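# Finish rolling the bath mat into a neat roll

## Task

Complete the rolling of the bath mat so it becomes a single roll that is straight, uniform and cylindrical, reaching at least as far as the mat's woven band. The band and the part of the mat past it may either be rolled in as well or lie flat on the table in front of the roll. Any layer that sticks out from the roll instead of lying on it means the mat is not yet rolled.

## Robot and tools

Setup: four identical arms, arm1 to arm4, each an i2rt Big YAM with a five-fingered right hand. They stand in a row along x at about y=-0.64. Their feet are at arm1 (-0.688, -0.645, 0.789), arm2 (-0.228, -0.646, 0.752), arm3 (0.244, -0.640, 0.780) and arm4 (0.687, -0.636, 0.807). Each foot is turned about 90 degrees about z, so its own +x, the direction the arm unfolds at joint1_rad=0, points roughly toward scene +y. The table surface is at z=0.720. A hand reaches about 1.07 m from its joint-1 axis.

Frame: every pose uses a single scene frame in metres, with the origin on the floor and +z up. The 'hand' line reports the hand point, which sits 0.045 m in front of the palm. Its local axes are +z along the straightened fingers, +y out of the palm, and +x across the palm away from the thumb. 'hand_target' is where the hand would be at the joint targets currently being driven. Printed positions can be off, more so at long reach.

move: takes optional objects arm1, arm2, arm3, arm4 (one per arm) and an optional 'cameras' list.
- joints: a dict keyed by joint name, all absolute targets. joint1_rad (-2.879..2.879, base yaw, positive is counter-clockwise seen from above), joint2_rad (0..3.141, shoulder), joint3_rad (0..3.019, elbow), joint4_rad (-1.692..1.57, hand pitch, positive lifts the fingers), joint5_rad (-1.57..1.57, sideways swing, positive to the arm's right) and joint6_rad (-2.094..2.094, hand roll, positive is clockwise seen from behind) are in radians.
- Hand keys take values from -1 to 1. For hand_little, hand_ring, hand_middle, hand_index and hand_thumb_bend, +1 is straight and -1 curled. For hand_thumb_turn, +1 puts the thumb beside the palm and -1 puts it opposite the fingers. hand_force_limit is the closing force at which a motor stops, scaling from about 0 N at -1 to 10 N at +1 (15 N for the thumb). hand_speed runs from -0.96 to 1; about -0.94 or slower gives a soft grip. Each scene starts with force limit 0 and speed -0.8.
- target: seven numbers [x, y, z, qw, qx, qy, qz]. This is an absolute pose of the hand point in the scene frame, in metres plus a unit quaternion. The hand travels a straight line toward it from its hand_target.
- speed: the top speed of that line in m/s, from 0.002 to 4.3, default 0.25. Rotation is capped at twice that value in rad/s.
- min_time_s: 0.1 to 8 s. It sets the shortest duration for that arm's joint moves.
- When 'target' is given, 'joints' may contain only hand_* keys. Otherwise the call is refused.
All parts of one action start together. Hand paths end together and stop after at most 10 s. No action runs past 15 s. An arm you leave out may still be driving toward its previous target. A call with no arm parts just reports the full state and all images.

wait: 'seconds' 0 to 10, plus optional 'cameras'. It lets time pass without sending any new command.

zoom_image: 'camera' plus 'region' [x0, y0, x1, y1] in pixels, measured from the top-left of that camera's newest image, at most 504 by 504. Cameras are arm1_cam_wrist..arm4_cam_wrist, cam_high and cam_low. Each wrist camera is on the little-finger side and looks toward the hand point. Its image is upright when joint6 is near -1.3.

show_instructions: no arguments. It returns the reference pages.

finished_scene: optional scene=1. It ends the scene permanently, so the roll must stay formed without any hand holding it.

Reading results:
- 'move' names the arms that were commanded. 'as last shown' or 'not commanded' marks arms that got no new command.
- joint_positions also includes the two hand settings.
- 'Joint velocities' are in rad/s. 'within noise' means the arm is still.
- Joint torques are noisy and offset, and numbers 3 and 4 wrap at ±28 N m.
- hand_stopped_by gives one word per motor, in the order little, ring, middle, index, thumb_bend, thumb_turn. The words are moving, target, force, stalled or fault.
- The *_load_n values are fingertip forces in N, positive when the finger is pushed open. A load that drops to about 0 means the grip was lost.
- Status words: 'off_target' means the arm is resting short of its goal. 'time_out' means a joint did not finish, and 'on_its_own' shows what it still drives toward. 'joint command not followed' or 'pose unreachable' means a safety check is withholding the motion. 'not_followed' means a target ended up dropped. 'MOTOR HOT' warns of heating. 'OVER-TEMPERATURE FAULT' means the arm went limp for 30 to 60 s. 'limit_stop_at_motor_heat' marks keys you must send again.

Grip behaviour: a finger motor moves only when its target changes by 0.002 or more. It locks when it arrives or when it hits the force limit. To squeeze harder, raise the limit and also send a target closed further than the current reading. A closing command sent while the load is already at or above the limit is ignored and used up.

Cautions:
- Never let two robots press hard against each other, and never close a hand on another arm's fingers. The collision check can react too late, and it ignores hand-to-hand contact.
- Joint-space moves can swing wide. Fast or outstretched arms can overshoot by about 30 degrees.
- The arms do not stop on contact; they keep pushing.
- Keep the mat inside the work area, and avoid drops, slams and hard pushes on the table.
- Avoid holding an outstretched arm or pushing toward an unreachable pose for long, since this overheats motors.
- If a move or wait in one reply is refused or interrupted by a stop, the later move, wait and finished_scene calls in that reply are skipped.

Each tool is called after "Emit:" by a JSON object that holds its "fn" and its "kwargs".

Reference images:

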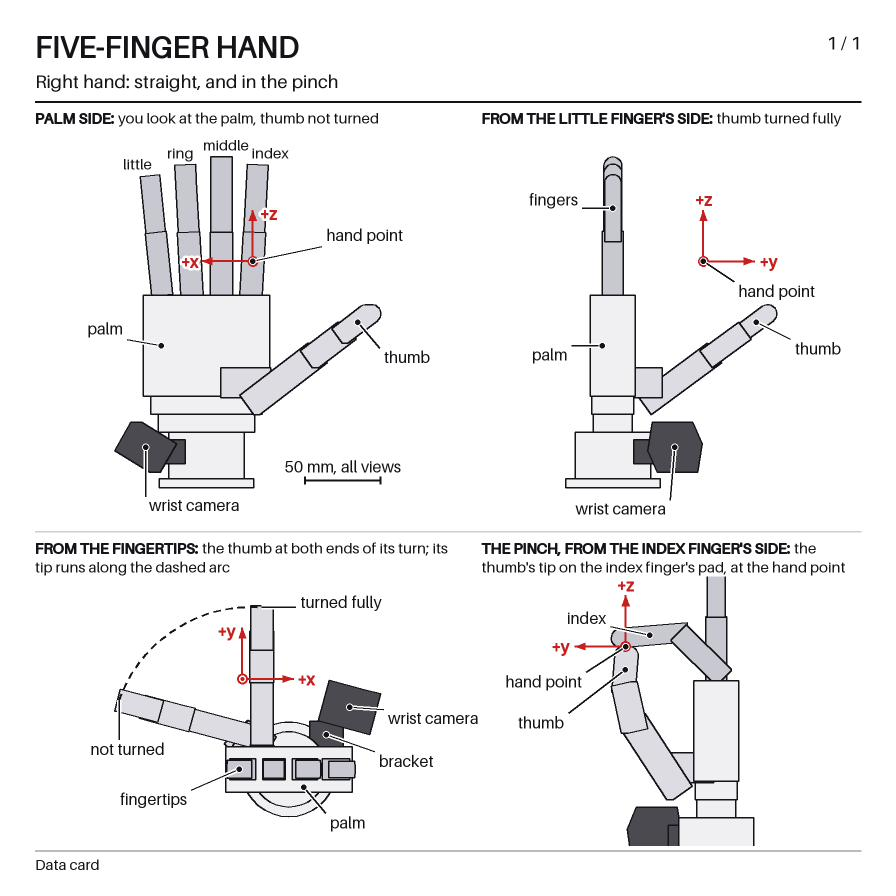

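## Session

Emit:
{"fn": "move", "kwargs": {}}

Scene clock: 0.00 s.
Joint torques (N m): no reading
Motor temperatures (°C): arm1=[30 30 31 30 31 32] | arm2=[32 31 31 30 34 28] | arm3=[31 33 31 30 27 30] | arm4=[30 31 30 30 31 29]
Heat: arm1: hottest joint6_rad 32 °C; arm2: hottest joint5_rad 34 °C; arm3: hottest joint2_rad 33 °C; arm4: hottest joint2_rad 31 °C.
Joint velocities: within noise
arm1.joint_positions: joint1_rad=+0.073 joint2_rad=+0.534 joint3_rad=+1.360 joint4_rad=-1.307 joint5_rad=-0.193 joint6_rad=-0.986 hand_little=+1.000 hand_ring=+1.000 hand_middle=+1.000 hand_index=+1.000 hand_thumb_turn=+1.000 hand_thumb_bend=+1.000 hand_force_limit=+0.000 hand_speed=-0.800
arm1.joint_status: not commanded
arm1.hand_stopped_by: target,target,target,target,target,target
arm1.little_load_n: 0.0
arm1.ring_load_n: 0.0
arm1.middle_load_n: 0.0
arm1.index_load_n: 0.0
arm1.thumb_bend_load_n: 0.0
arm1.thumb_turn_load_n: 0.0
arm1.hand: x=-0.7000 y=-0.4427 z=+1.2742 quat_wxyz=(-0.497, +0.717, +0.461, +0.162) (m; scene frame)
arm1.hand_target: x=-0.6999 y=-0.4445 z=+1.2810 quat_wxyz=(-0.503, +0.713, +0.459, +0.166) (m; scene frame)
arm1.hand_status: not commanded
arm2.joint_positions: joint1_rad=+0.198 joint2_rad=+0.559 joint3_rad=+1.358 joint4_rad=-1.167 joint5_rad=+0.198 joint6_rad=-0.975 hand_little=+1.000 hand_ring=+1.000 hand_middle=+1.000 hand_index=+1.000 hand_thumb_turn=+1.000 hand_thumb_bend=+1.000 hand_force_limit=+0.000 hand_speed=-0.800
arm2.joint_status: not commanded
arm2.hand_stopped_by: target,target,target,target,target,target
arm2.little_load_n: 0.0
arm2.ring_load_n: 0.0
arm2.middle_load_n: 0.0
arm2.index_load_n: 0.0
arm2.thumb_bend_load_n: 0.0
arm2.thumb_turn_load_n: 0.0
arm2.hand: x=-0.1913 y=-0.4169 z=+1.2675 quat_wxyz=(-0.486, +0.722, +0.391, +0.299) (m; scene frame)
arm2.hand_target: x=-0.1911 y=-0.4182 z=+1.2783 quat_wxyz=(-0.496, +0.716, +0.387, +0.302) (m; scene frame)
arm2.hand_status: not commanded
arm3.joint_positions: joint1_rad=-0.081 joint2_rad=+0.579 joint3_rad=+1.386 joint4_rad=-1.520 joint5_rad=+0.106 joint6_rad=-1.408 hand_little=+1.000 hand_ring=+1.000 hand_middle=+1.000 hand_index=+1.000 hand_thumb_turn=+1.000 hand_thumb_bend=+1.000 hand_force_limit=+0.000 hand_speed=-0.800
arm3.joint_status: not commanded
arm3.hand_stopped_by: target,target,target,target,target,target
arm3.little_load_n: 0.0
arm3.ring_load_n: 0.0
arm3.middle_load_n: 0.0
arm3.index_load_n: 0.0
arm3.thumb_bend_load_n: 0.0
arm3.thumb_turn_load_n: 0.0
arm3.hand: x=+0.3275 y=-0.4661 z=+1.2486 quat_wxyz=(-0.278, +0.720, +0.555, +0.312) (m; scene frame)
arm3.hand_target: x=+0.3275 y=-0.4660 z=+1.2599 quat_wxyz=(-0.288, +0.715, +0.550, +0.320) (m; scene frame)
arm3.hand_status: not commanded
arm4.joint_positions: joint1_rad=-0.181 joint2_rad=+0.627 joint3_rad=+1.415 joint4_rad=-1.410 joint5_rad=+0.153 joint6_rad=-1.313 hand_little=+1.000 hand_ring=+1.000 hand_middle=+1.000 hand_index=+1.000 hand_thumb_turn=+1.000 hand_thumb_bend=+1.000 hand_force_limit=+0.000 hand_speed=-0.800
arm4.joint_status: not commanded
arm4.hand_stopped_by: target,target,target,target,target,target
arm4.little_load_n: 0.0
arm4.ring_load_n: 0.0
arm4.middle_load_n: 0.0
arm4.index_load_n: 0.0
arm4.thumb_bend_load_n: 0.0
arm4.thumb_turn_load_n: 0.0
arm4.hand: x=+0.7987 y=-0.4469 z=+1.2993 quat_wxyz=(-0.291, +0.763, +0.451, +0.359) (m; scene frame)
arm4.hand_target: x=+0.7986 y=-0.4476 z=+1.3095 quat_wxyz=(-0.300, +0.759, +0.447, +0.367) (m; scene frame)
arm4.hand_status: not commanded
pictures: arm1_cam_wrist, arm2_cam_wrist, arm3_cam_wrist, arm4_cam_wrist, cam_high, cam_low
Images, in order (width x height): arm1_cam_wrist 672x504, arm2_cam_wrist 672x504, arm3_cam_wrist 672x504, arm4_cam_wrist 672x504, cam_high 672x504, cam_low 672x504.

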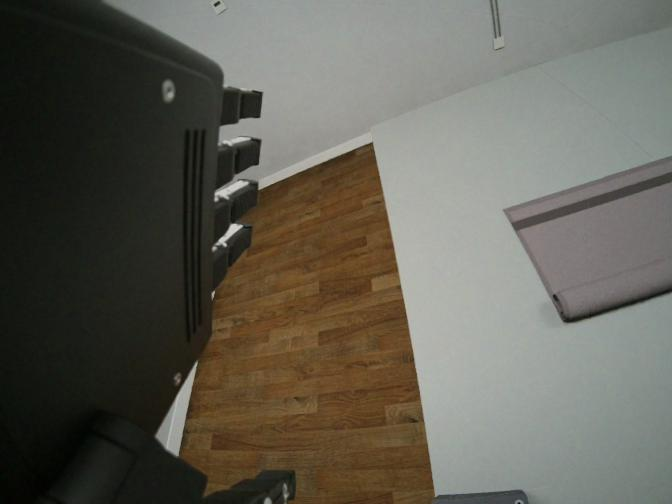

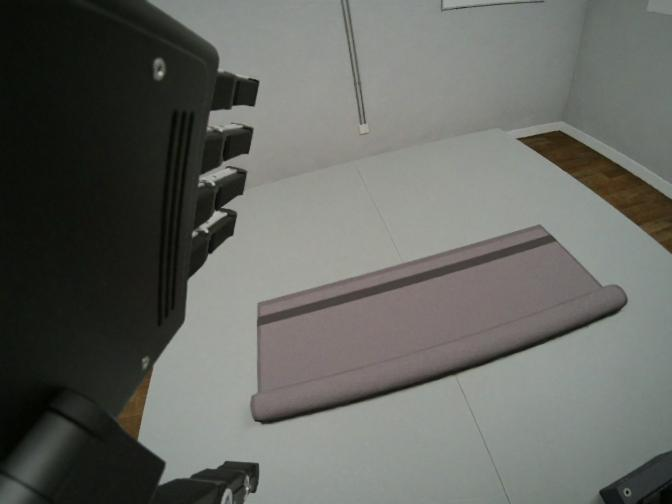

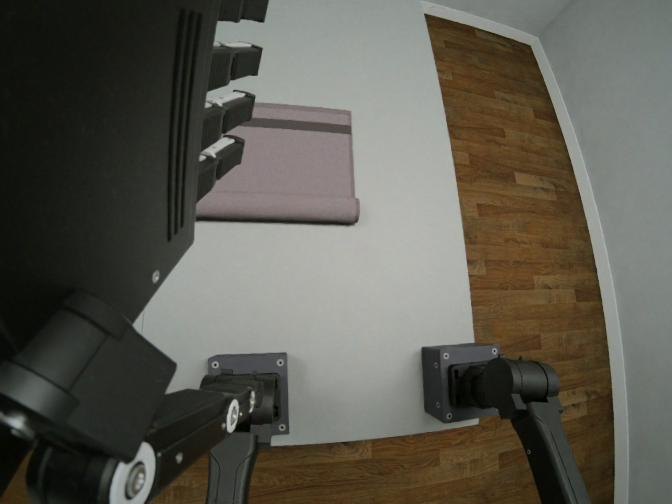

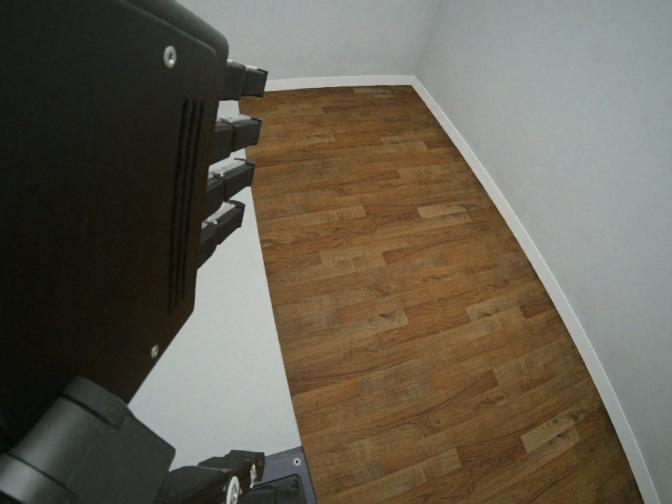

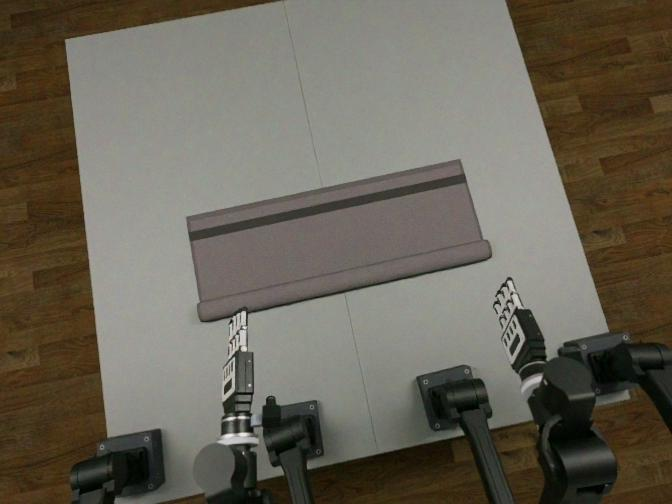

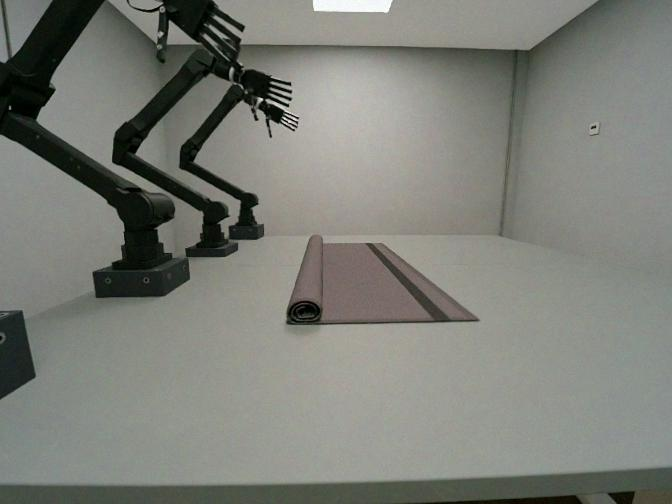

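Emit:
{"fn": "zoom_image", "kwargs": {"camera": "cam_high", "region": [170, 140, 510, 340]}}

Emit:
{"fn": "zoom_image", "kwargs": {"camera": "cam_low", "region": [240, 200, 500, 360]}}

Emit:
{"fn": "zoom_image", "kwargs": {"camera": "arm2_cam_wrist", "region": [200, 180, 672, 504]}}

Scaled by 1.482 from the camera's image (finer frame: 960x720).

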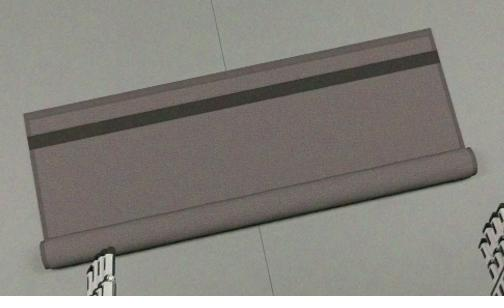

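Scaled by 1.938 from the camera's image (finer frame: 960x720).

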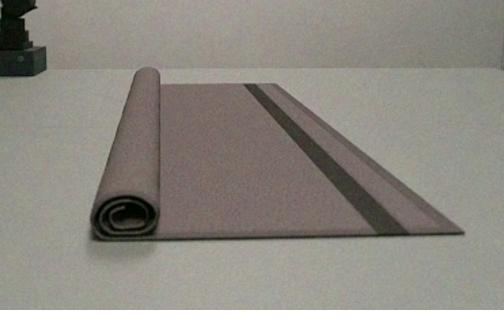

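Scaled by 1.068 from the camera's image (finer frame: 960x720).

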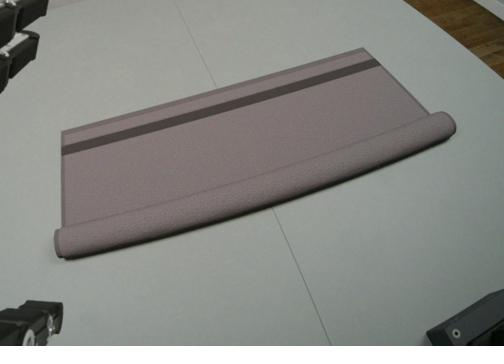

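Emit:
{"fn": "move", "kwargs": {"arm1": {"target": [-0.41, -0.40, 1.0, 0, 1, 0, 0], "speed": 0.25}, "arm2": {"target": [-0.156, -0.40, 1.0, 0, 1, 0, 0], "speed": 0.25}, "arm3": {"target": [0.084, -0.40, 1.0, 0, 1, 0, 0], "speed": 0.25}, "arm4": {"target": [0.33, -0.40, 1.0, 0, 1, 0, 0], "speed": 0.25}, "cameras": ["all"]}}

Scene clock: 7.20 s.
Joint torques (N m): arm1=[0.5 -8.88 12.81 0.44 0.1 0] | arm2=[-1.38 -7.47 8.46 -0.2 0 0.06] | arm3=[-2.02 -7.94 7.17 1.46 -0.02 0.23] | arm4=[0.56 -11.28 6.82 1.09 -0.19 -0.02]
Motor temperatures (°C): arm1=[30 30 33 30 31 32] | arm2=[32 31 31 30 34 28] | arm3=[31 33 32 30 27 30] | arm4=[30 31 30 30 31 29]
Heat: arm1: hottest joint3_rad 33 °C; arm2: hottest joint5_rad 34 °C; arm3: hottest joint2_rad 33 °C; arm4: hottest joint2_rad 31 °C.
move: arm1 off_target; arm2 done; arm3 done; arm4 done
Joint velocities: within noise
arm1.joint_positions: joint1_rad=-0.747 joint2_rad=+1.462 joint3_rad=+1.344 joint4_rad=-1.470 joint5_rad=-0.004 joint6_rad=-0.800 hand_little=+1.000 hand_ring=+1.000 hand_middle=+1.000 hand_index=+1.000 hand_thumb_turn=+1.000 hand_thumb_bend=+1.000 hand_force_limit=+0.000 hand_speed=-0.800
arm1.joint_status: not commanded
arm1.hand_stopped_by: target,target,target,target,target,target
arm1.little_load_n: 0.0
arm1.ring_load_n: 0.0
arm1.middle_load_n: 0.0
arm1.index_load_n: 0.0
arm1.thumb_bend_load_n: 0.0
arm1.thumb_turn_load_n: 0.0
arm1.hand: x=-0.4200 y=-0.4052 z=+0.9910 quat_wxyz=(+0.005, +1.000, +0.009, -0.008)
arm1.hand_target: x=-0.4103 y=-0.4002 z=+0.9999 quat_wxyz=(+0.000, +1.000, +0.000, +0.000)
arm1.hand_status: off_target (0.014 m and 1.5 deg from the pose sent, 0.401 m and 88.4 deg at the start)
arm2.joint_positions: joint1_rad=-0.268 joint2_rad=+1.186 joint3_rad=+1.206 joint4_rad=-1.588 joint5_rad=+0.006 joint6_rad=-0.326 hand_little=+1.000 hand_ring=+1.000 hand_middle=+1.000 hand_index=+1.000 hand_thumb_turn=+1.000 hand_thumb_bend=+1.000 hand_force_limit=+0.000 hand_speed=-0.800
arm2.joint_status: not commanded
arm2.hand_stopped_by: target,target,target,target,target,target
arm2.little_load_n: 0.0
arm2.ring_load_n: 0.0
arm2.middle_load_n: 0.0
arm2.index_load_n: 0.0
arm2.thumb_bend_load_n: 0.0
arm2.thumb_turn_load_n: -0.5
arm2.hand: x=-0.1563 y=-0.3983 z=+0.9990 quat_wxyz=(-0.002, +1.000, +0.008, +0.002)
arm2.hand_target: x=-0.1561 y=-0.4000 z=+1.0001 quat_wxyz=(+0.000, +1.000, +0.000, +0.000)
arm2.hand_status: done (0.002 m and 1.0 deg from the pose sent, 0.270 m and 87.6 deg at the start)
arm3.joint_positions: joint1_rad=+0.385 joint2_rad=+1.188 joint3_rad=+1.146 joint4_rad=-1.535 joint5_rad=+0.003 joint6_rad=+0.392 hand_little=+1.000 hand_ring=+1.000 hand_middle=+1.000 hand_index=+1.000 hand_thumb_turn=+1.000 hand_thumb_bend=+1.000 hand_force_limit=+0.000 hand_speed=-0.800
arm3.joint_status: not commanded
arm3.hand_stopped_by: target,target,target,target,target,target
arm3.little_load_n: 0.0
arm3.ring_load_n: 0.0
arm3.middle_load_n: 0.0
arm3.index_load_n: 0.0
arm3.thumb_bend_load_n: 0.0
arm3.thumb_turn_load_n: 0.0
arm3.hand: x=+0.0839 y=-0.4055 z=+1.0029 quat_wxyz=(+0.002, +1.000, +0.014, +0.002)
arm3.hand_target: x=+0.0841 y=-0.4000 z=+1.0001 quat_wxyz=(+0.000, +1.000, +0.000, +0.000)
arm3.hand_status: done (0.006 m and 1.6 deg from the pose sent, 0.354 m and 88.0 deg at the start)
arm4.joint_positions: joint1_rad=+0.810 joint2_rad=+1.493 joint3_rad=+1.369 joint4_rad=-1.446 joint5_rad=-0.003 joint6_rad=+0.819 hand_little=+1.000 hand_ring=+1.000 hand_middle=+1.000 hand_index=+1.000 hand_thumb_turn=+1.000 hand_thumb_bend=+1.000 hand_force_limit=+0.000 hand_speed=-0.800
arm4.joint_status: not commanded
arm4.hand_stopped_by: target,target,target,target,target,target
arm4.little_load_n: 0.0
arm4.ring_load_n: 0.0
arm4.middle_load_n: 0.0
arm4.index_load_n: 0.0
arm4.thumb_bend_load_n: 0.0
arm4.thumb_turn_load_n: 0.0
arm4.hand: x=+0.3333 y=-0.3985 z=+1.0052 quat_wxyz=(-0.001, +1.000, +0.001, +0.000)
arm4.hand_target: x=+0.3301 y=-0.4001 z=+1.0001 quat_wxyz=(+0.000, +1.000, +0.000, +0.000)
arm4.hand_status: done (0.006 m and 0.2 deg from the pose sent, 0.558 m and 80.5 deg at the start; a joint's target at an end of its range on 37 of 122 steps)
pictures: arm1_cam_wrist, arm2_cam_wrist, arm3_cam_wrist, arm4_cam_wrist, cam_high, cam_low
Images, in order (width x height): arm1_cam_wrist 672x504, arm2_cam_wrist 672x504, arm3_cam_wrist 672x504, arm4_cam_wrist 672x504, cam_high 672x504, cam_low 672x504.

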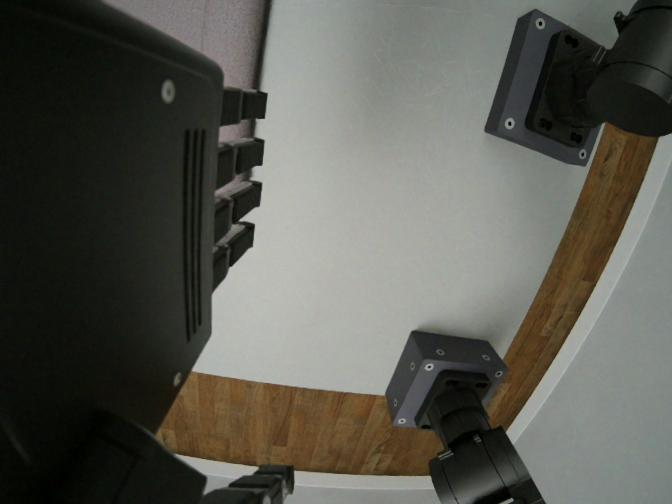

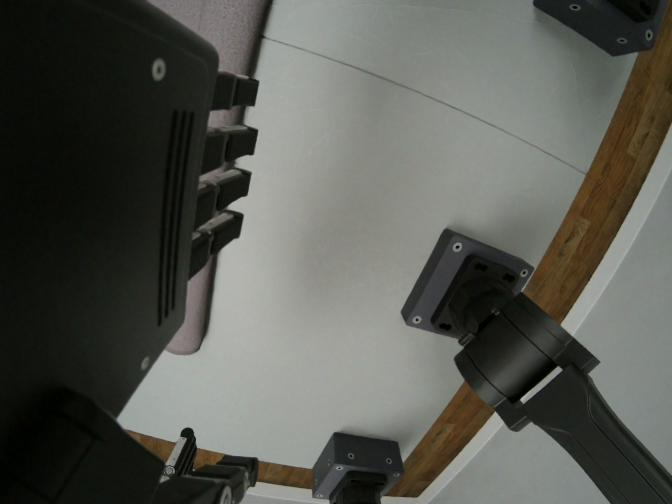

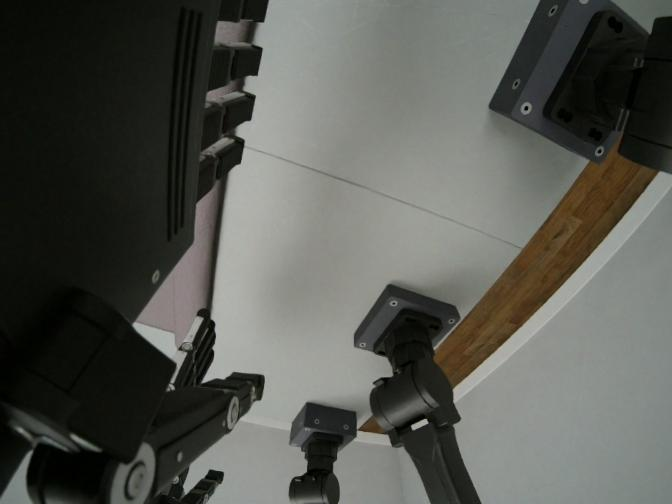

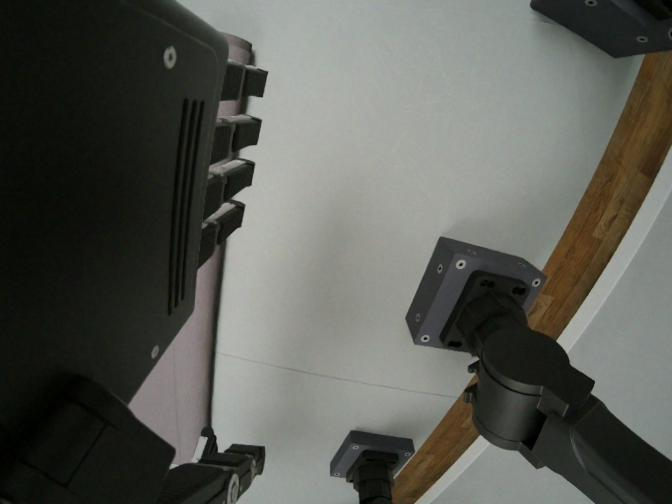

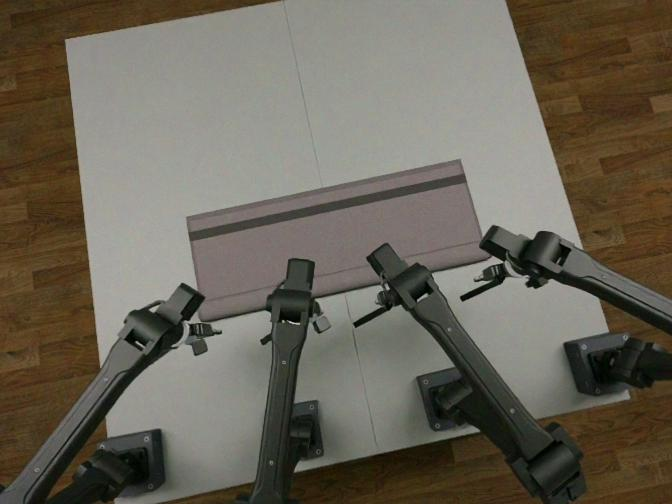

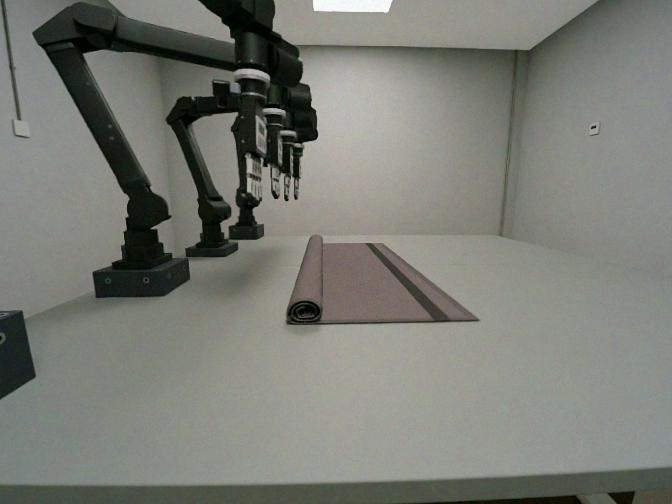

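Emit:
{"fn": "move", "kwargs": {"arm1": {"target": [-0.41, -0.43, 0.82, 0, 1, 0, 0], "speed": 0.2}, "arm2": {"target": [-0.156, -0.43, 0.82, 0, 1, 0, 0], "speed": 0.2}, "arm3": {"target": [0.084, -0.43, 0.82, 0, 1, 0, 0], "speed": 0.2}, "arm4": {"target": [0.33, -0.43, 0.82, 0, 1, 0, 0], "speed": 0.2}, "cameras": ["cam_high", "cam_low", "arm1_cam_wrist", "arm4_cam_wrist"]}}

Scene clock: 9.30 s.
Joint torques (N m): arm1=[0.03 -8.23 7.32 1.2 0.09 -0.08] | arm2=[-0.26 -6.53 7.41 0.36 -0.06 -0.12] | arm3=[0.32 -7.12 6.11 1.4 -0.01 0.23] | arm4=[0.09 -11.28 5.46 1.11 -0.19 0.01]
Motor temperatures (°C): arm1=[30 30 33 30 31 32] | arm2=[32 31 31 30 34 28] | arm3=[31 33 33 30 27 30] | arm4=[30 31 30 30 31 29]
Heat: arm1: hottest joint3_rad 33 °C; arm2: hottest joint5_rad 34 °C; arm3: hottest joint2_rad 33 °C; arm4: hottest joint2_rad 31 °C.
move: arm1 done; arm2 done; arm3 done; arm4 done
Joint velocities: within noise
arm1.joint_positions: joint1_rad=-0.797 joint2_rad=+1.565 joint3_rad=+1.008 joint4_rad=-1.000 joint5_rad=-0.004 joint6_rad=-0.833 hand_little=+1.000 hand_ring=+1.000 hand_middle=+1.000 hand_index=+1.000 hand_thumb_turn=+1.000 hand_thumb_bend=+1.000 hand_force_limit=+0.000 hand_speed=-0.800
arm1.joint_status: not commanded
arm1.hand_stopped_by: target,target,target,target,target,target
arm1.little_load_n: 0.0
arm1.ring_load_n: 0.0
arm1.middle_load_n: 0.0
arm1.index_load_n: 0.0
arm1.thumb_bend_load_n: 0.0
arm1.thumb_turn_load_n: 0.0
arm1.hand: x=-0.4119 y=-0.4250 z=+0.8273 quat_wxyz=(-0.005, +1.000, +0.001, +0.004)
arm1.hand_target: x=-0.4101 y=-0.4300 z=+0.8201 quat_wxyz=(+0.000, +1.000, +0.000, +0.000)
arm1.hand_status: done (0.009 m and 0.8 deg from the pose sent, 0.173 m and 1.5 deg at the start)
arm2.joint_positions: joint1_rad=-0.301 joint2_rad=+1.215 joint3_rad=+0.747 joint4_rad=-1.109 joint5_rad=+0.006 joint6_rad=-0.341 hand_little=+1.000 hand_ring=+1.000 hand_middle=+1.000 hand_index=+1.000 hand_thumb_turn=+1.000 hand_thumb_bend=+1.000 hand_force_limit=+0.000 hand_speed=-0.800
arm2.joint_status: not commanded
arm2.hand_stopped_by: target,target,target,target,target,target
arm2.little_load_n: 0.0
arm2.ring_load_n: 0.0
arm2.middle_load_n: 0.0
arm2.index_load_n: 0.0
arm2.thumb_bend_load_n: 0.0
arm2.thumb_turn_load_n: 0.0
arm2.hand: x=-0.1586 y=-0.4309 z=+0.8218 quat_wxyz=(+0.002, +1.000, -0.001, +0.000)
arm2.hand_target: x=-0.1560 y=-0.4300 z=+0.8200 quat_wxyz=(+0.000, +1.000, +0.000, +0.000)
arm2.hand_status: done (0.003 m and 0.2 deg from the pose sent, 0.182 m and 1.0 deg at the start)
arm3.joint_positions: joint1_rad=+0.398 joint2_rad=+1.266 joint3_rad=+0.714 joint4_rad=-1.022 joint5_rad=+0.002 joint6_rad=+0.431 hand_little=+1.000 hand_ring=+1.000 hand_middle=+1.000 hand_index=+1.000 hand_thumb_turn=+1.000 hand_thumb_bend=+1.000 hand_force_limit=+0.000 hand_speed=-0.800
arm3.joint_status: not commanded
arm3.hand_stopped_by: target,target,target,target,target,target
arm3.little_load_n: 0.0
arm3.ring_load_n: 0.0
arm3.middle_load_n: 0.0
arm3.index_load_n: 0.0
arm3.thumb_bend_load_n: 0.0
arm3.thumb_turn_load_n: 0.0
arm3.hand: x=+0.0892 y=-0.4303 z=+0.8235 quat_wxyz=(+0.001, +1.000, +0.001, +0.001)
arm3.hand_target: x=+0.0841 y=-0.4301 z=+0.8201 quat_wxyz=(+0.000, +1.000, +0.000, +0.000)
arm3.hand_status: done (0.006 m and 0.2 deg from the pose sent, 0.185 m and 1.6 deg at the start)
arm4.joint_positions: joint1_rad=+0.864 joint2_rad=+1.621 joint3_rad=+1.010 joint4_rad=-0.957 joint5_rad=-0.003 joint6_rad=+0.874 hand_little=+1.000 hand_ring=+1.000 hand_middle=+1.000 hand_index=+1.000 hand_thumb_turn=+1.000 hand_thumb_bend=+1.000 hand_force_limit=+0.000 hand_speed=-0.800
arm4.joint_status: not commanded
arm4.hand_stopped_by: target,target,target,target,target,target
arm4.little_load_n: 0.0
arm4.ring_load_n: 0.0
arm4.middle_load_n: 0.0
arm4.index_load_n: 0.0
arm4.thumb_bend_load_n: 0.0
arm4.thumb_turn_load_n: 0.0
arm4.hand: x=+0.3314 y=-0.4270 z=+0.8250 quat_wxyz=(-0.002, +1.000, +0.001, +0.000)
arm4.hand_target: x=+0.3300 y=-0.4300 z=+0.8201 quat_wxyz=(+0.000, +1.000, +0.000, +0.000)
arm4.hand_status: done (0.006 m and 0.2 deg from the pose sent, 0.188 m and 0.2 deg at the start)
pictures: arm1_cam_wrist, arm4_cam_wrist, cam_high, cam_low
Images, in order (width x height): arm1_cam_wrist 672x504, arm4_cam_wrist 672x504, cam_high 672x504, cam_low 672x504.

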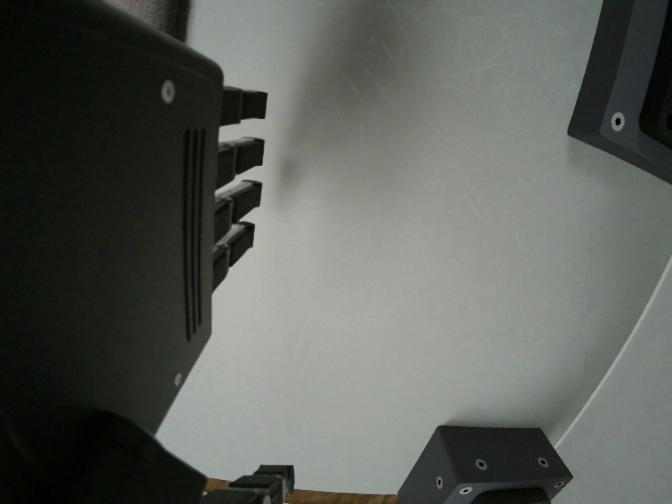

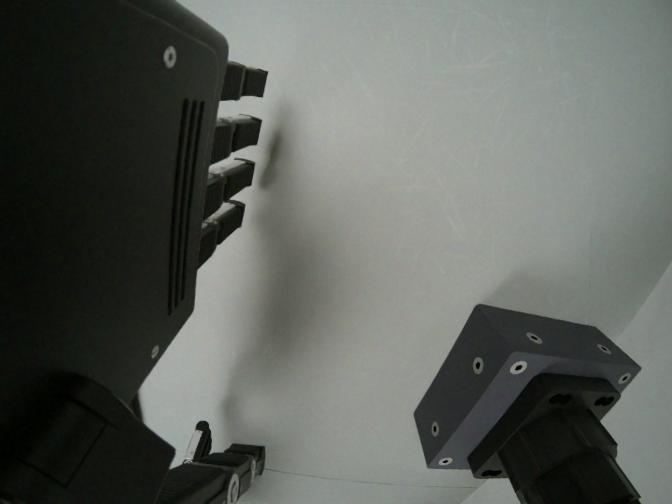

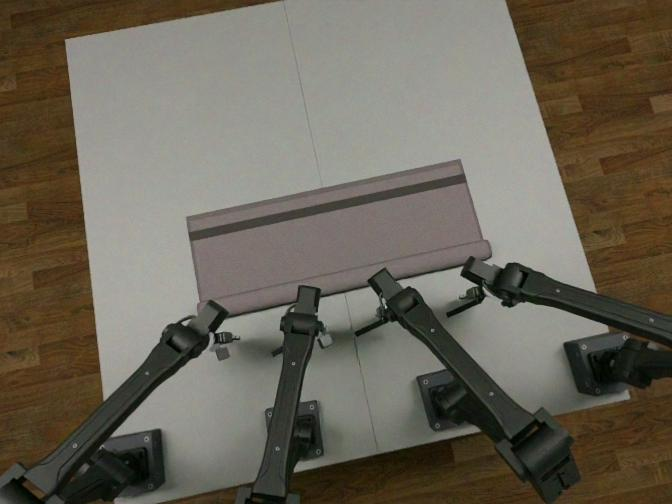

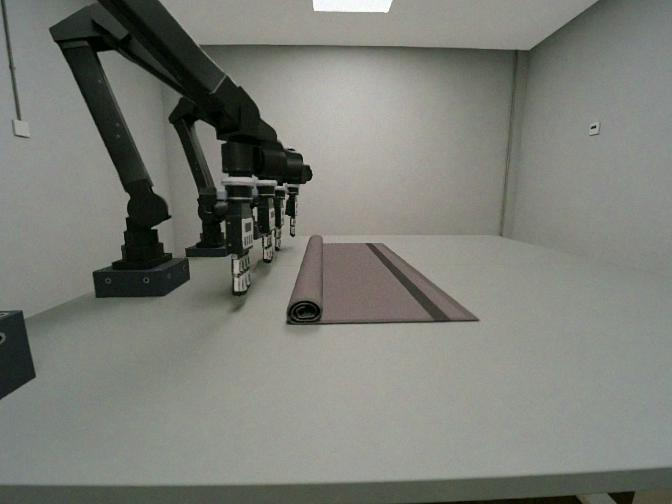

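Emit:
{"fn": "move", "kwargs": {"arm1": {"target": [-0.41, -0.38, 0.80, 0, 1, 0, 0], "speed": 0.1}, "arm2": {"target": [-0.156, -0.38, 0.80, 0, 1, 0, 0], "speed": 0.1}, "arm3": {"target": [0.084, -0.38, 0.80, 0, 1, 0, 0], "speed": 0.1}, "arm4": {"target": [0.34, -0.38, 0.80, 0, 1, 0, 0], "speed": 0.1}, "cameras": ["cam_high", "cam_low", "arm2_cam_wrist"]}}

Emit:
{"fn": "zoom_image", "kwargs": {"camera": "cam_low", "region": [180, 180, 400, 345]}}

Emit:
{"fn": "zoom_image", "kwargs": {"camera": "cam_high", "region": [170, 230, 510, 400]}}

Scene clock: 11.47 s.
Joint torques (N m): arm1=[1.38 -8.94 10.54 1.25 0.05 0.03] | arm2=[0.79 -6.07 10.91 1.57 -0.19 0.12] | arm3=[-1.96 -8.47 8.88 1.36 0.03 -0.09] | arm4=[-1.49 -10.23 8.44 0.98 0.05 -0.18]
Motor temperatures (°C): arm1=[30 30 34 30 31 32] | arm2=[32 31 32 30 34 28] | arm3=[31 33 33 30 27 30] | arm4=[30 31 30 30 31 29]
Heat: arm1: hottest joint3_rad 34 °C; arm2: hottest joint5_rad 34 °C; arm3: hottest joint2_rad 33 °C; arm4: hottest joint2_rad 31 °C.
move: arm1 off_target; arm2 off_target; arm3 off_target; arm4 off_target
Joint velocities: within noise
arm1.joint_positions: joint1_rad=-0.731 joint2_rad=+1.668 joint3_rad=+1.047 joint4_rad=-0.968 joint5_rad=-0.003 joint6_rad=-0.767 hand_little=+1.000 hand_ring=+1.000 hand_middle=+1.000 hand_index=+1.000 hand_thumb_turn=+1.000 hand_thumb_bend=+1.000 hand_force_limit=+0.000 hand_speed=-0.800
arm1.joint_status: not commanded
arm1.hand_stopped_by: target,target,target,target,target,target
arm1.little_load_n: 0.0
arm1.ring_load_n: 0.0
arm1.middle_load_n: 0.0
arm1.index_load_n: 0.0
arm1.thumb_bend_load_n: 0.0
arm1.thumb_turn_load_n: 0.0
arm1.hand: x=-0.4194 y=-0.3938 z=+0.8003 quat_wxyz=(+0.006, +1.000, +0.001, -0.008)
arm1.hand_target: x=-0.4104 y=-0.3803 z=+0.8002 quat_wxyz=(+0.000, +1.000, +0.000, +0.000)
arm1.hand_status: off_target (0.017 m and 1.1 deg from the pose sent, 0.053 m and 0.8 deg at the start)
arm2.joint_positions: joint1_rad=-0.273 joint2_rad=+1.349 joint3_rad=+0.785 joint4_rad=-1.068 joint5_rad=+0.008 joint6_rad=-0.319 hand_little=+1.000 hand_ring=+1.000 hand_middle=+0.999 hand_index=+1.000 hand_thumb_turn=+1.000 hand_thumb_bend=+1.000 hand_force_limit=+0.000 hand_speed=-0.800
arm2.joint_status: not commanded
arm2.hand_stopped_by: target,target,target,target,target,target
arm2.little_load_n: 0.0
arm2.ring_load_n: 0.0
arm2.middle_load_n: -11.5
arm2.index_load_n: 0.0
arm2.thumb_bend_load_n: 0.0
arm2.thumb_turn_load_n: 0.0
arm2.hand: x=-0.1597 y=-0.4110 z=+0.8000 quat_wxyz=(+0.028, +1.000, +0.002, -0.007)
arm2.hand_target: x=-0.1563 y=-0.3813 z=+0.8014 quat_wxyz=(+0.000, +1.000, +0.000, -0.001)
arm2.hand_status: off_target (0.031 m and 3.4 deg from the pose sent, 0.055 m and 0.2 deg at the start)
arm3.joint_positions: joint1_rad=+0.362 joint2_rad=+1.416 joint3_rad=+0.754 joint4_rad=-0.952 joint5_rad=+0.002 joint6_rad=+0.399 hand_little=+1.000 hand_ring=+1.000 hand_middle=+1.000 hand_index=+1.000 hand_thumb_turn=+1.000 hand_thumb_bend=+1.000 hand_force_limit=+0.000 hand_speed=-0.800
arm3.joint_status: not commanded
arm3.hand_stopped_by: target,target,target,target,target,target
arm3.little_load_n: 0.0
arm3.ring_load_n: 0.5
arm3.middle_load_n: -1.5
arm3.index_load_n: 0.0
arm3.thumb_bend_load_n: 0.0
arm3.thumb_turn_load_n: 0.0
arm3.hand: x=+0.0899 y=-0.4047 z=+0.7939 quat_wxyz=(+0.020, +1.000, -0.001, +0.009)
arm3.hand_target: x=+0.0844 y=-0.3806 z=+0.8006 quat_wxyz=(+0.000, +1.000, +0.000, +0.000)
arm3.hand_status: off_target (0.026 m and 2.5 deg from the pose sent, 0.056 m and 0.2 deg at the start)
arm4.joint_positions: joint1_rad=+0.777 joint2_rad=+1.690 joint3_rad=+1.020 joint4_rad=-0.923 joint5_rad=-0.008 joint6_rad=+0.791 hand_little=+1.000 hand_ring=+1.000 hand_middle=+1.000 hand_index=+1.000 hand_thumb_turn=+1.000 hand_thumb_bend=+1.000 hand_force_limit=+0.000 hand_speed=-0.800
arm4.joint_status: not commanded
arm4.hand_stopped_by: target,target,target,target,target,target
arm4.little_load_n: 0.0
arm4.ring_load_n: 0.0
arm4.middle_load_n: -2.0
arm4.index_load_n: 0.0
arm4.thumb_bend_load_n: -0.5
arm4.thumb_turn_load_n: 0.0
arm4.hand: x=+0.3512 y=-0.3959 z=+0.8014 quat_wxyz=(+0.008, +1.000, -0.001, +0.006)
arm4.hand_target: x=+0.3406 y=-0.3805 z=+0.8003 quat_wxyz=(+0.000, +1.000, +0.000, +0.000)
arm4.hand_status: off_target (0.019 m and 1.2 deg from the pose sent, 0.054 m and 0.2 deg at the start)
pictures: arm2_cam_wrist, cam_high, cam_low
Images, in order (width x height): arm2_cam_wrist 672x504, cam_high 672x504, cam_low 672x504.

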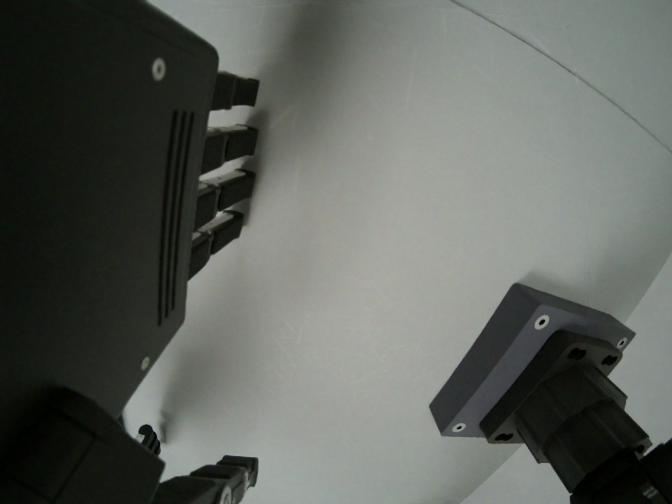

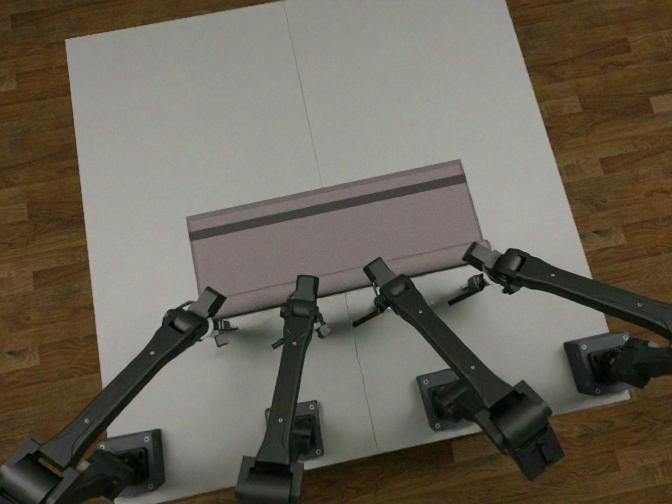

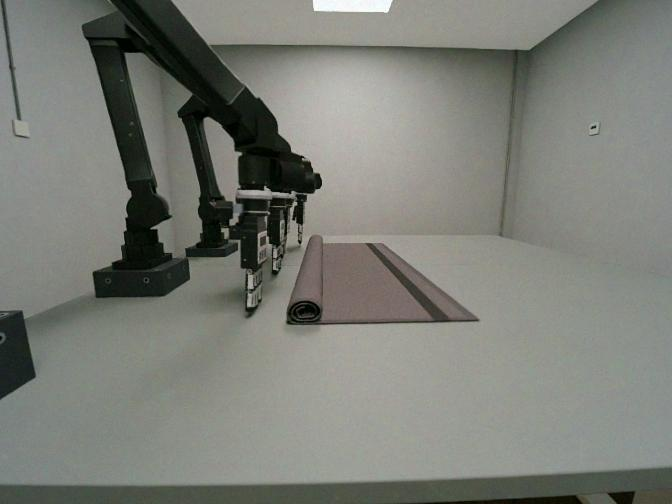

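Scaled by 2.291 from the camera's image (finer frame: 960x720).

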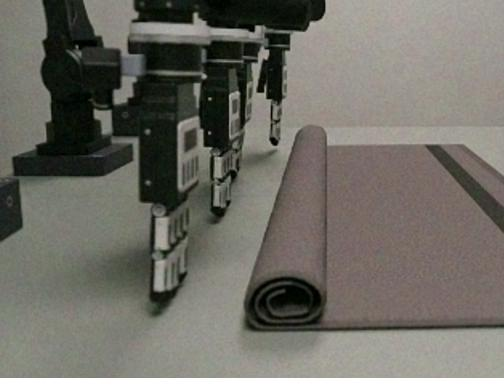

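Scaled by 1.482 from the camera's image (finer frame: 960x720).

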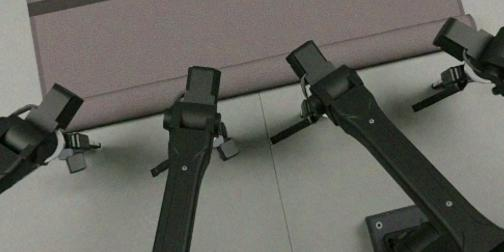

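Emit:
{"fn": "move", "kwargs": {"arm1": {"target": [-0.41, -0.39, 0.82, 0, 1, 0, 0], "speed": 0.1}, "arm2": {"target": [-0.156, -0.41, 0.825, 0, 1, 0, 0], "speed": 0.1}, "arm3": {"target": [0.084, -0.40, 0.825, 0, 1, 0, 0], "speed": 0.1}, "arm4": {"target": [0.34, -0.39, 0.82, 0, 1, 0, 0], "speed": 0.1}, "cameras": ["cam_low"]}}

Emit:
{"fn": "zoom_image", "kwargs": {"camera": "cam_low", "region": [180, 180, 400, 345]}}

Scene clock: 12.93 s.
Joint torques (N m): arm1=[0.56 -10.29 10.7 0.43 0.05 -0.18] | arm2=[-1.2 -8.64 8.64 -0.25 0.03 -0.04] | arm3=[0.03 -10.93 8.25 0.34 0 0.15] | arm4=[-0.21 -13.86 8.4 -0.12 0.02 -0.03]
Motor temperatures (°C): arm1=[30 30 34 30 31 32] | arm2=[32 31 32 30 34 28] | arm3=[31 34 33 30 27 30] | arm4=[30 31 30 30 31 29]
Heat: arm1: hottest joint3_rad 34 °C; arm2: hottest joint5_rad 34 °C; arm3: hottest joint2_rad 34 °C; arm4: hottest joint2_rad 31 °C.
move: arm1 off_target; arm2 done; arm3 off_target; arm4 off_target
Joint velocities: within noise
arm1.joint_positions: joint1_rad=-0.731 joint2_rad=+1.646 joint3_rad=+1.047 joint4_rad=-0.999 joint5_rad=-0.003 joint6_rad=-0.767 hand_little=+1.000 hand_ring=+1.000 hand_middle=+1.000 hand_index=+1.000 hand_thumb_turn=+1.000 hand_thumb_bend=+1.000 hand_force_limit=+0.000 hand_speed=-0.800
arm1.joint_status: not commanded
arm1.hand_stopped_by: target,target,target,target,target,target
arm1.little_load_n: 0.0
arm1.ring_load_n: 0.0
arm1.middle_load_n: 0.0
arm1.index_load_n: 0.0
arm1.thumb_bend_load_n: 0.0
arm1.thumb_turn_load_n: 0.0
arm1.hand: x=-0.4234 y=-0.3980 z=+0.8101 quat_wxyz=(+0.009, +1.000, +0.001, -0.011)
arm1.hand_target: x=-0.4103 y=-0.3904 z=+0.8201 quat_wxyz=(+0.000, +1.000, +0.000, +0.000)
arm1.hand_status: off_target (0.019 m and 1.6 deg from the pose sent, 0.022 m and 1.1 deg at the start)
arm2.joint_positions: joint1_rad=-0.278 joint2_rad=+1.273 joint3_rad=+0.785 joint4_rad=-1.099 joint5_rad=+0.005 joint6_rad=-0.319 hand_little=+1.000 hand_ring=+1.000 hand_middle=+1.000 hand_index=+1.000 hand_thumb_turn=+1.000 hand_thumb_bend=+1.000 hand_force_limit=+0.000 hand_speed=-0.800
arm2.joint_status: not commanded
arm2.hand_stopped_by: target,target,target,target,target,target
arm2.little_load_n: 0.0
arm2.ring_load_n: 0.0
arm2.middle_load_n: 0.0
arm2.index_load_n: 0.0
arm2.thumb_bend_load_n: 0.0
arm2.thumb_turn_load_n: 0.0
arm2.hand: x=-0.1599 y=-0.4137 z=+0.8191 quat_wxyz=(+0.007, +1.000, +0.000, -0.001)
arm2.hand_target: x=-0.1561 y=-0.4101 z=+0.8249 quat_wxyz=(+0.000, +1.000, +0.000, +0.000)
arm2.hand_status: done (0.008 m and 0.8 deg from the pose sent, 0.025 m and 3.3 deg at the start)
arm3.joint_positions: joint1_rad=+0.362 joint2_rad=+1.360 joint3_rad=+0.754 joint4_rad=-1.003 joint5_rad=+0.002 joint6_rad=+0.399 hand_little=+1.000 hand_ring=+1.000 hand_middle=+1.000 hand_index=+1.000 hand_thumb_turn=+1.000 hand_thumb_bend=+1.000 hand_force_limit=+0.000 hand_speed=-0.800
arm3.joint_status: not commanded
arm3.hand_stopped_by: target,target,target,target,target,target
arm3.little_load_n: 0.0
arm3.ring_load_n: 0.0
arm3.middle_load_n: 0.0
arm3.index_load_n: 0.0
arm3.thumb_bend_load_n: 0.0
arm3.thumb_turn_load_n: 0.0
arm3.hand: x=+0.0928 y=-0.4117 z=+0.8109 quat_wxyz=(+0.017, +1.000, -0.001, +0.008)
arm3.hand_target: x=+0.0842 y=-0.4003 z=+0.8249 quat_wxyz=(+0.000, +1.000, +0.000, +0.000)
arm3.hand_status: off_target (0.020 m and 2.2 deg from the pose sent, 0.032 m and 2.5 deg at the start)
arm4.joint_positions: joint1_rad=+0.780 joint2_rad=+1.689 joint3_rad=+1.022 joint4_rad=-0.948 joint5_rad=-0.008 joint6_rad=+0.791 hand_little=+1.000 hand_ring=+1.000 hand_middle=+1.000 hand_index=+1.000 hand_thumb_turn=+1.000 hand_thumb_bend=+1.000 hand_force_limit=+0.000 hand_speed=-0.800
arm4.joint_status: not commanded
arm4.hand_stopped_by: target,target,target,target,target,target
arm4.little_load_n: 0.0
arm4.ring_load_n: 0.0
arm4.middle_load_n: 0.0
arm4.index_load_n: 0.0
arm4.thumb_bend_load_n: 0.0
arm4.thumb_turn_load_n: 0.0
arm4.hand: x=+0.3547 y=-0.4009 z=+0.8028 quat_wxyz=(+0.016, +1.000, +0.000, +0.015)
arm4.hand_target: x=+0.3403 y=-0.3905 z=+0.8202 quat_wxyz=(+0.000, +1.000, +0.000, +0.000)
arm4.hand_status: off_target (0.025 m and 2.5 deg from the pose sent, 0.022 m and 1.2 deg at the start)
Images, in order (width x height): cam_low 672x504.

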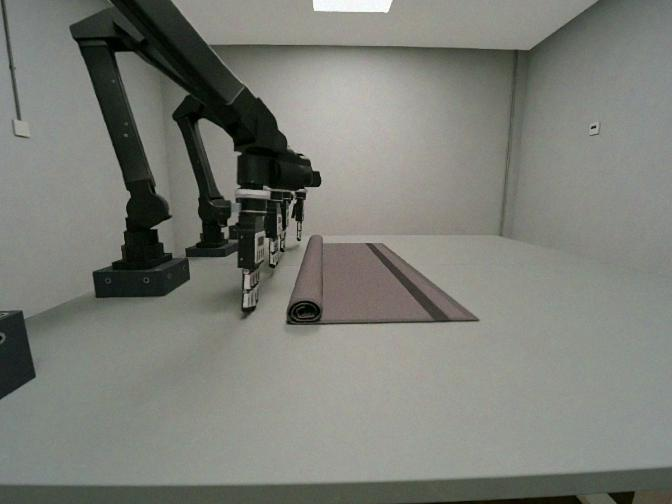

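Scaled by 2.291 from the camera's image (finer frame: 960x720).

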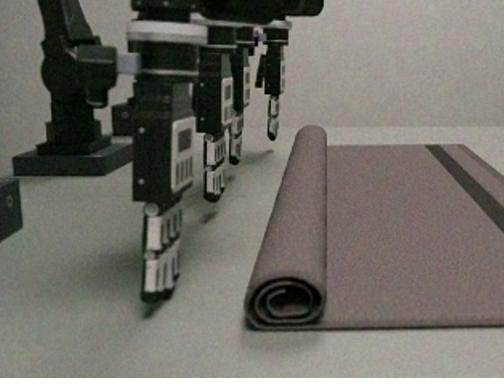

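Emit:
{"fn": "move", "kwargs": {"arm1": {"target": [-0.40, -0.355, 0.82, 0, 1, 0, 0], "speed": 0.08}, "arm2": {"target": [-0.156, -0.36, 0.82, 0, 1, 0, 0], "speed": 0.08}, "arm3": {"target": [0.084, -0.36, 0.82, 0, 1, 0, 0], "speed": 0.08}, "arm4": {"target": [0.33, -0.355, 0.82, 0, 1, 0, 0], "speed": 0.08}, "cameras": ["cam_low", "cam_high"]}}

Emit:
{"fn": "zoom_image", "kwargs": {"camera": "cam_low", "region": [180, 180, 400, 345]}}

Scene clock: 15.30 s.
Joint torques (N m): arm1=[1.49 -10.23 11.12 0.81 0.04 -0.04] | arm2=[0.09 -9.41 10.86 0.58 0.1 0.11] | arm3=[-2.08 -9.52 9.52 0.85 0.04 -0.1] | arm4=[-1.14 -12.51 9.62 0.05 -0.02 -0.17]
Motor temperatures (°C): arm1=[30 31 34 30 31 32] | arm2=[32 31 32 30 34 28] | arm3=[31 34 33 30 27 30] | arm4=[30 31 31 30 31 29]
Heat: arm1: hottest joint3_rad 34 °C; arm2: hottest joint5_rad 34 °C; arm3: hottest joint2_rad 34 °C; arm4: hottest joint2_rad 31 °C.
move: arm1 off_target; arm2 off_target; arm3 off_target; arm4 off_target
Joint velocities: within noise
arm1.joint_positions: joint1_rad=-0.713 joint2_rad=+1.697 joint3_rad=+1.145 joint4_rad=-1.023 joint5_rad=-0.003 joint6_rad=-0.746 hand_little=+1.000 hand_ring=+1.000 hand_middle=+1.000 hand_index=+1.000 hand_thumb_turn=+1.000 hand_thumb_bend=+1.000 hand_force_limit=+0.000 hand_speed=-0.800
arm1.joint_status: not commanded
arm1.hand_stopped_by: target,target,target,target,target,target
arm1.little_load_n: 0.0
arm1.ring_load_n: 0.0
arm1.middle_load_n: 0.0
arm1.index_load_n: 0.0
arm1.thumb_bend_load_n: 0.0
arm1.thumb_turn_load_n: 0.0
arm1.hand: x=-0.4055 y=-0.3669 z=+0.8185 quat_wxyz=(+0.001, +1.000, +0.000, -0.002)
arm1.hand_target: x=-0.4002 y=-0.3551 z=+0.8201 quat_wxyz=(+0.000, +1.000, +0.000, +0.000)
arm1.hand_status: off_target (0.013 m and 0.3 deg from the pose sent, 0.050 m and 1.6 deg at the start)
arm2.joint_positions: joint1_rad=-0.251 joint2_rad=+1.393 joint3_rad=+0.869 joint4_rad=-1.090 joint5_rad=+0.004 joint6_rad=-0.294 hand_little=+1.000 hand_ring=+1.000 hand_middle=+1.000 hand_index=+1.000 hand_thumb_turn=+1.000 hand_thumb_bend=+1.000 hand_force_limit=+0.000 hand_speed=-0.800
arm2.joint_status: not commanded
arm2.hand_stopped_by: target,target,target,target,target,target
arm2.little_load_n: 0.0
arm2.ring_load_n: 0.0
arm2.middle_load_n: 0.0
arm2.index_load_n: 0.0
arm2.thumb_bend_load_n: 0.0
arm2.thumb_turn_load_n: 0.0
arm2.hand: x=-0.1588 y=-0.3803 z=+0.8119 quat_wxyz=(+0.020, +1.000, +0.001, -0.006)
arm2.hand_target: x=-0.1561 y=-0.3605 z=+0.8204 quat_wxyz=(+0.000, +1.000, +0.000, +0.000)
arm2.hand_status: off_target (0.022 m and 2.4 deg from the pose sent, 0.054 m and 0.8 deg at the start)
arm3.joint_positions: joint1_rad=+0.342 joint2_rad=+1.433 joint3_rad=+0.824 joint4_rad=-1.003 joint5_rad=+0.002 joint6_rad=+0.380 hand_little=+1.000 hand_ring=+1.000 hand_middle=+1.000 hand_index=+1.000 hand_thumb_turn=+1.000 hand_thumb_bend=+1.000 hand_force_limit=+0.000 hand_speed=-0.800
arm3.joint_status: not commanded
arm3.hand_stopped_by: target,target,target,target,target,target
arm3.little_load_n: 0.0
arm3.ring_load_n: 0.0
arm3.middle_load_n: 0.0
arm3.index_load_n: 0.0
arm3.thumb_bend_load_n: 0.0
arm3.thumb_turn_load_n: 0.0
arm3.hand: x=+0.0888 y=-0.3845 z=+0.8101 quat_wxyz=(+0.019, +1.000, -0.002, +0.008)
arm3.hand_target: x=+0.0844 y=-0.3607 z=+0.8203 quat_wxyz=(+0.000, +1.000, +0.000, +0.000)
arm3.hand_status: off_target (0.027 m and 2.4 deg from the pose sent, 0.053 m and 2.2 deg at the start)
arm4.joint_positions: joint1_rad=+0.754 joint2_rad=+1.730 joint3_rad=+1.107 joint4_rad=-0.975 joint5_rad=-0.007 joint6_rad=+0.769 hand_little=+1.000 hand_ring=+1.000 hand_middle=+1.000 hand_index=+1.000 hand_thumb_turn=+1.000 hand_thumb_bend=+1.000 hand_force_limit=+0.000 hand_speed=-0.800
arm4.joint_status: not commanded
arm4.hand_stopped_by: target,target,target,target,target,target
arm4.little_load_n: 0.0
arm4.ring_load_n: 0.0
arm4.middle_load_n: 0.0
arm4.index_load_n: 0.0
arm4.thumb_bend_load_n: 0.0
arm4.thumb_turn_load_n: 0.0
arm4.hand: x=+0.3417 y=-0.3717 z=+0.8110 quat_wxyz=(+0.010, +1.000, -0.002, +0.009)
arm4.hand_target: x=+0.3305 y=-0.3555 z=+0.8202 quat_wxyz=(+0.000, +1.000, +0.000, +0.000)
arm4.hand_status: off_target (0.022 m and 1.5 deg from the pose sent, 0.055 m and 2.5 deg at the start)
pictures: cam_high, cam_low
Images, in order (width x height): cam_high 672x504, cam_low 672x504.

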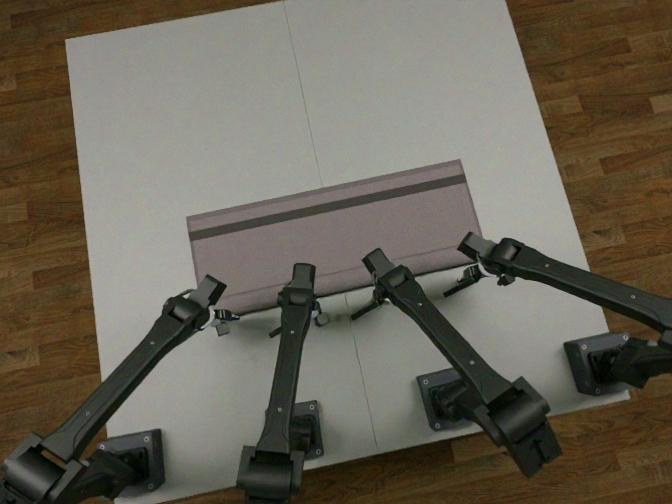

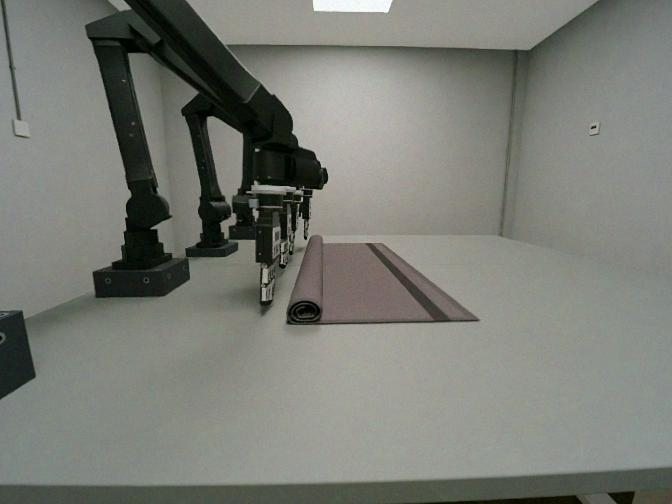

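Scaled by 2.291 from the camera's image (finer frame: 960x720).

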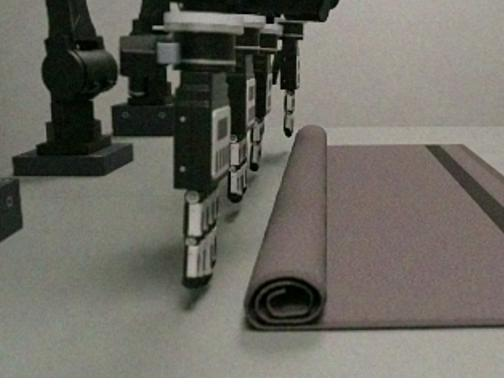

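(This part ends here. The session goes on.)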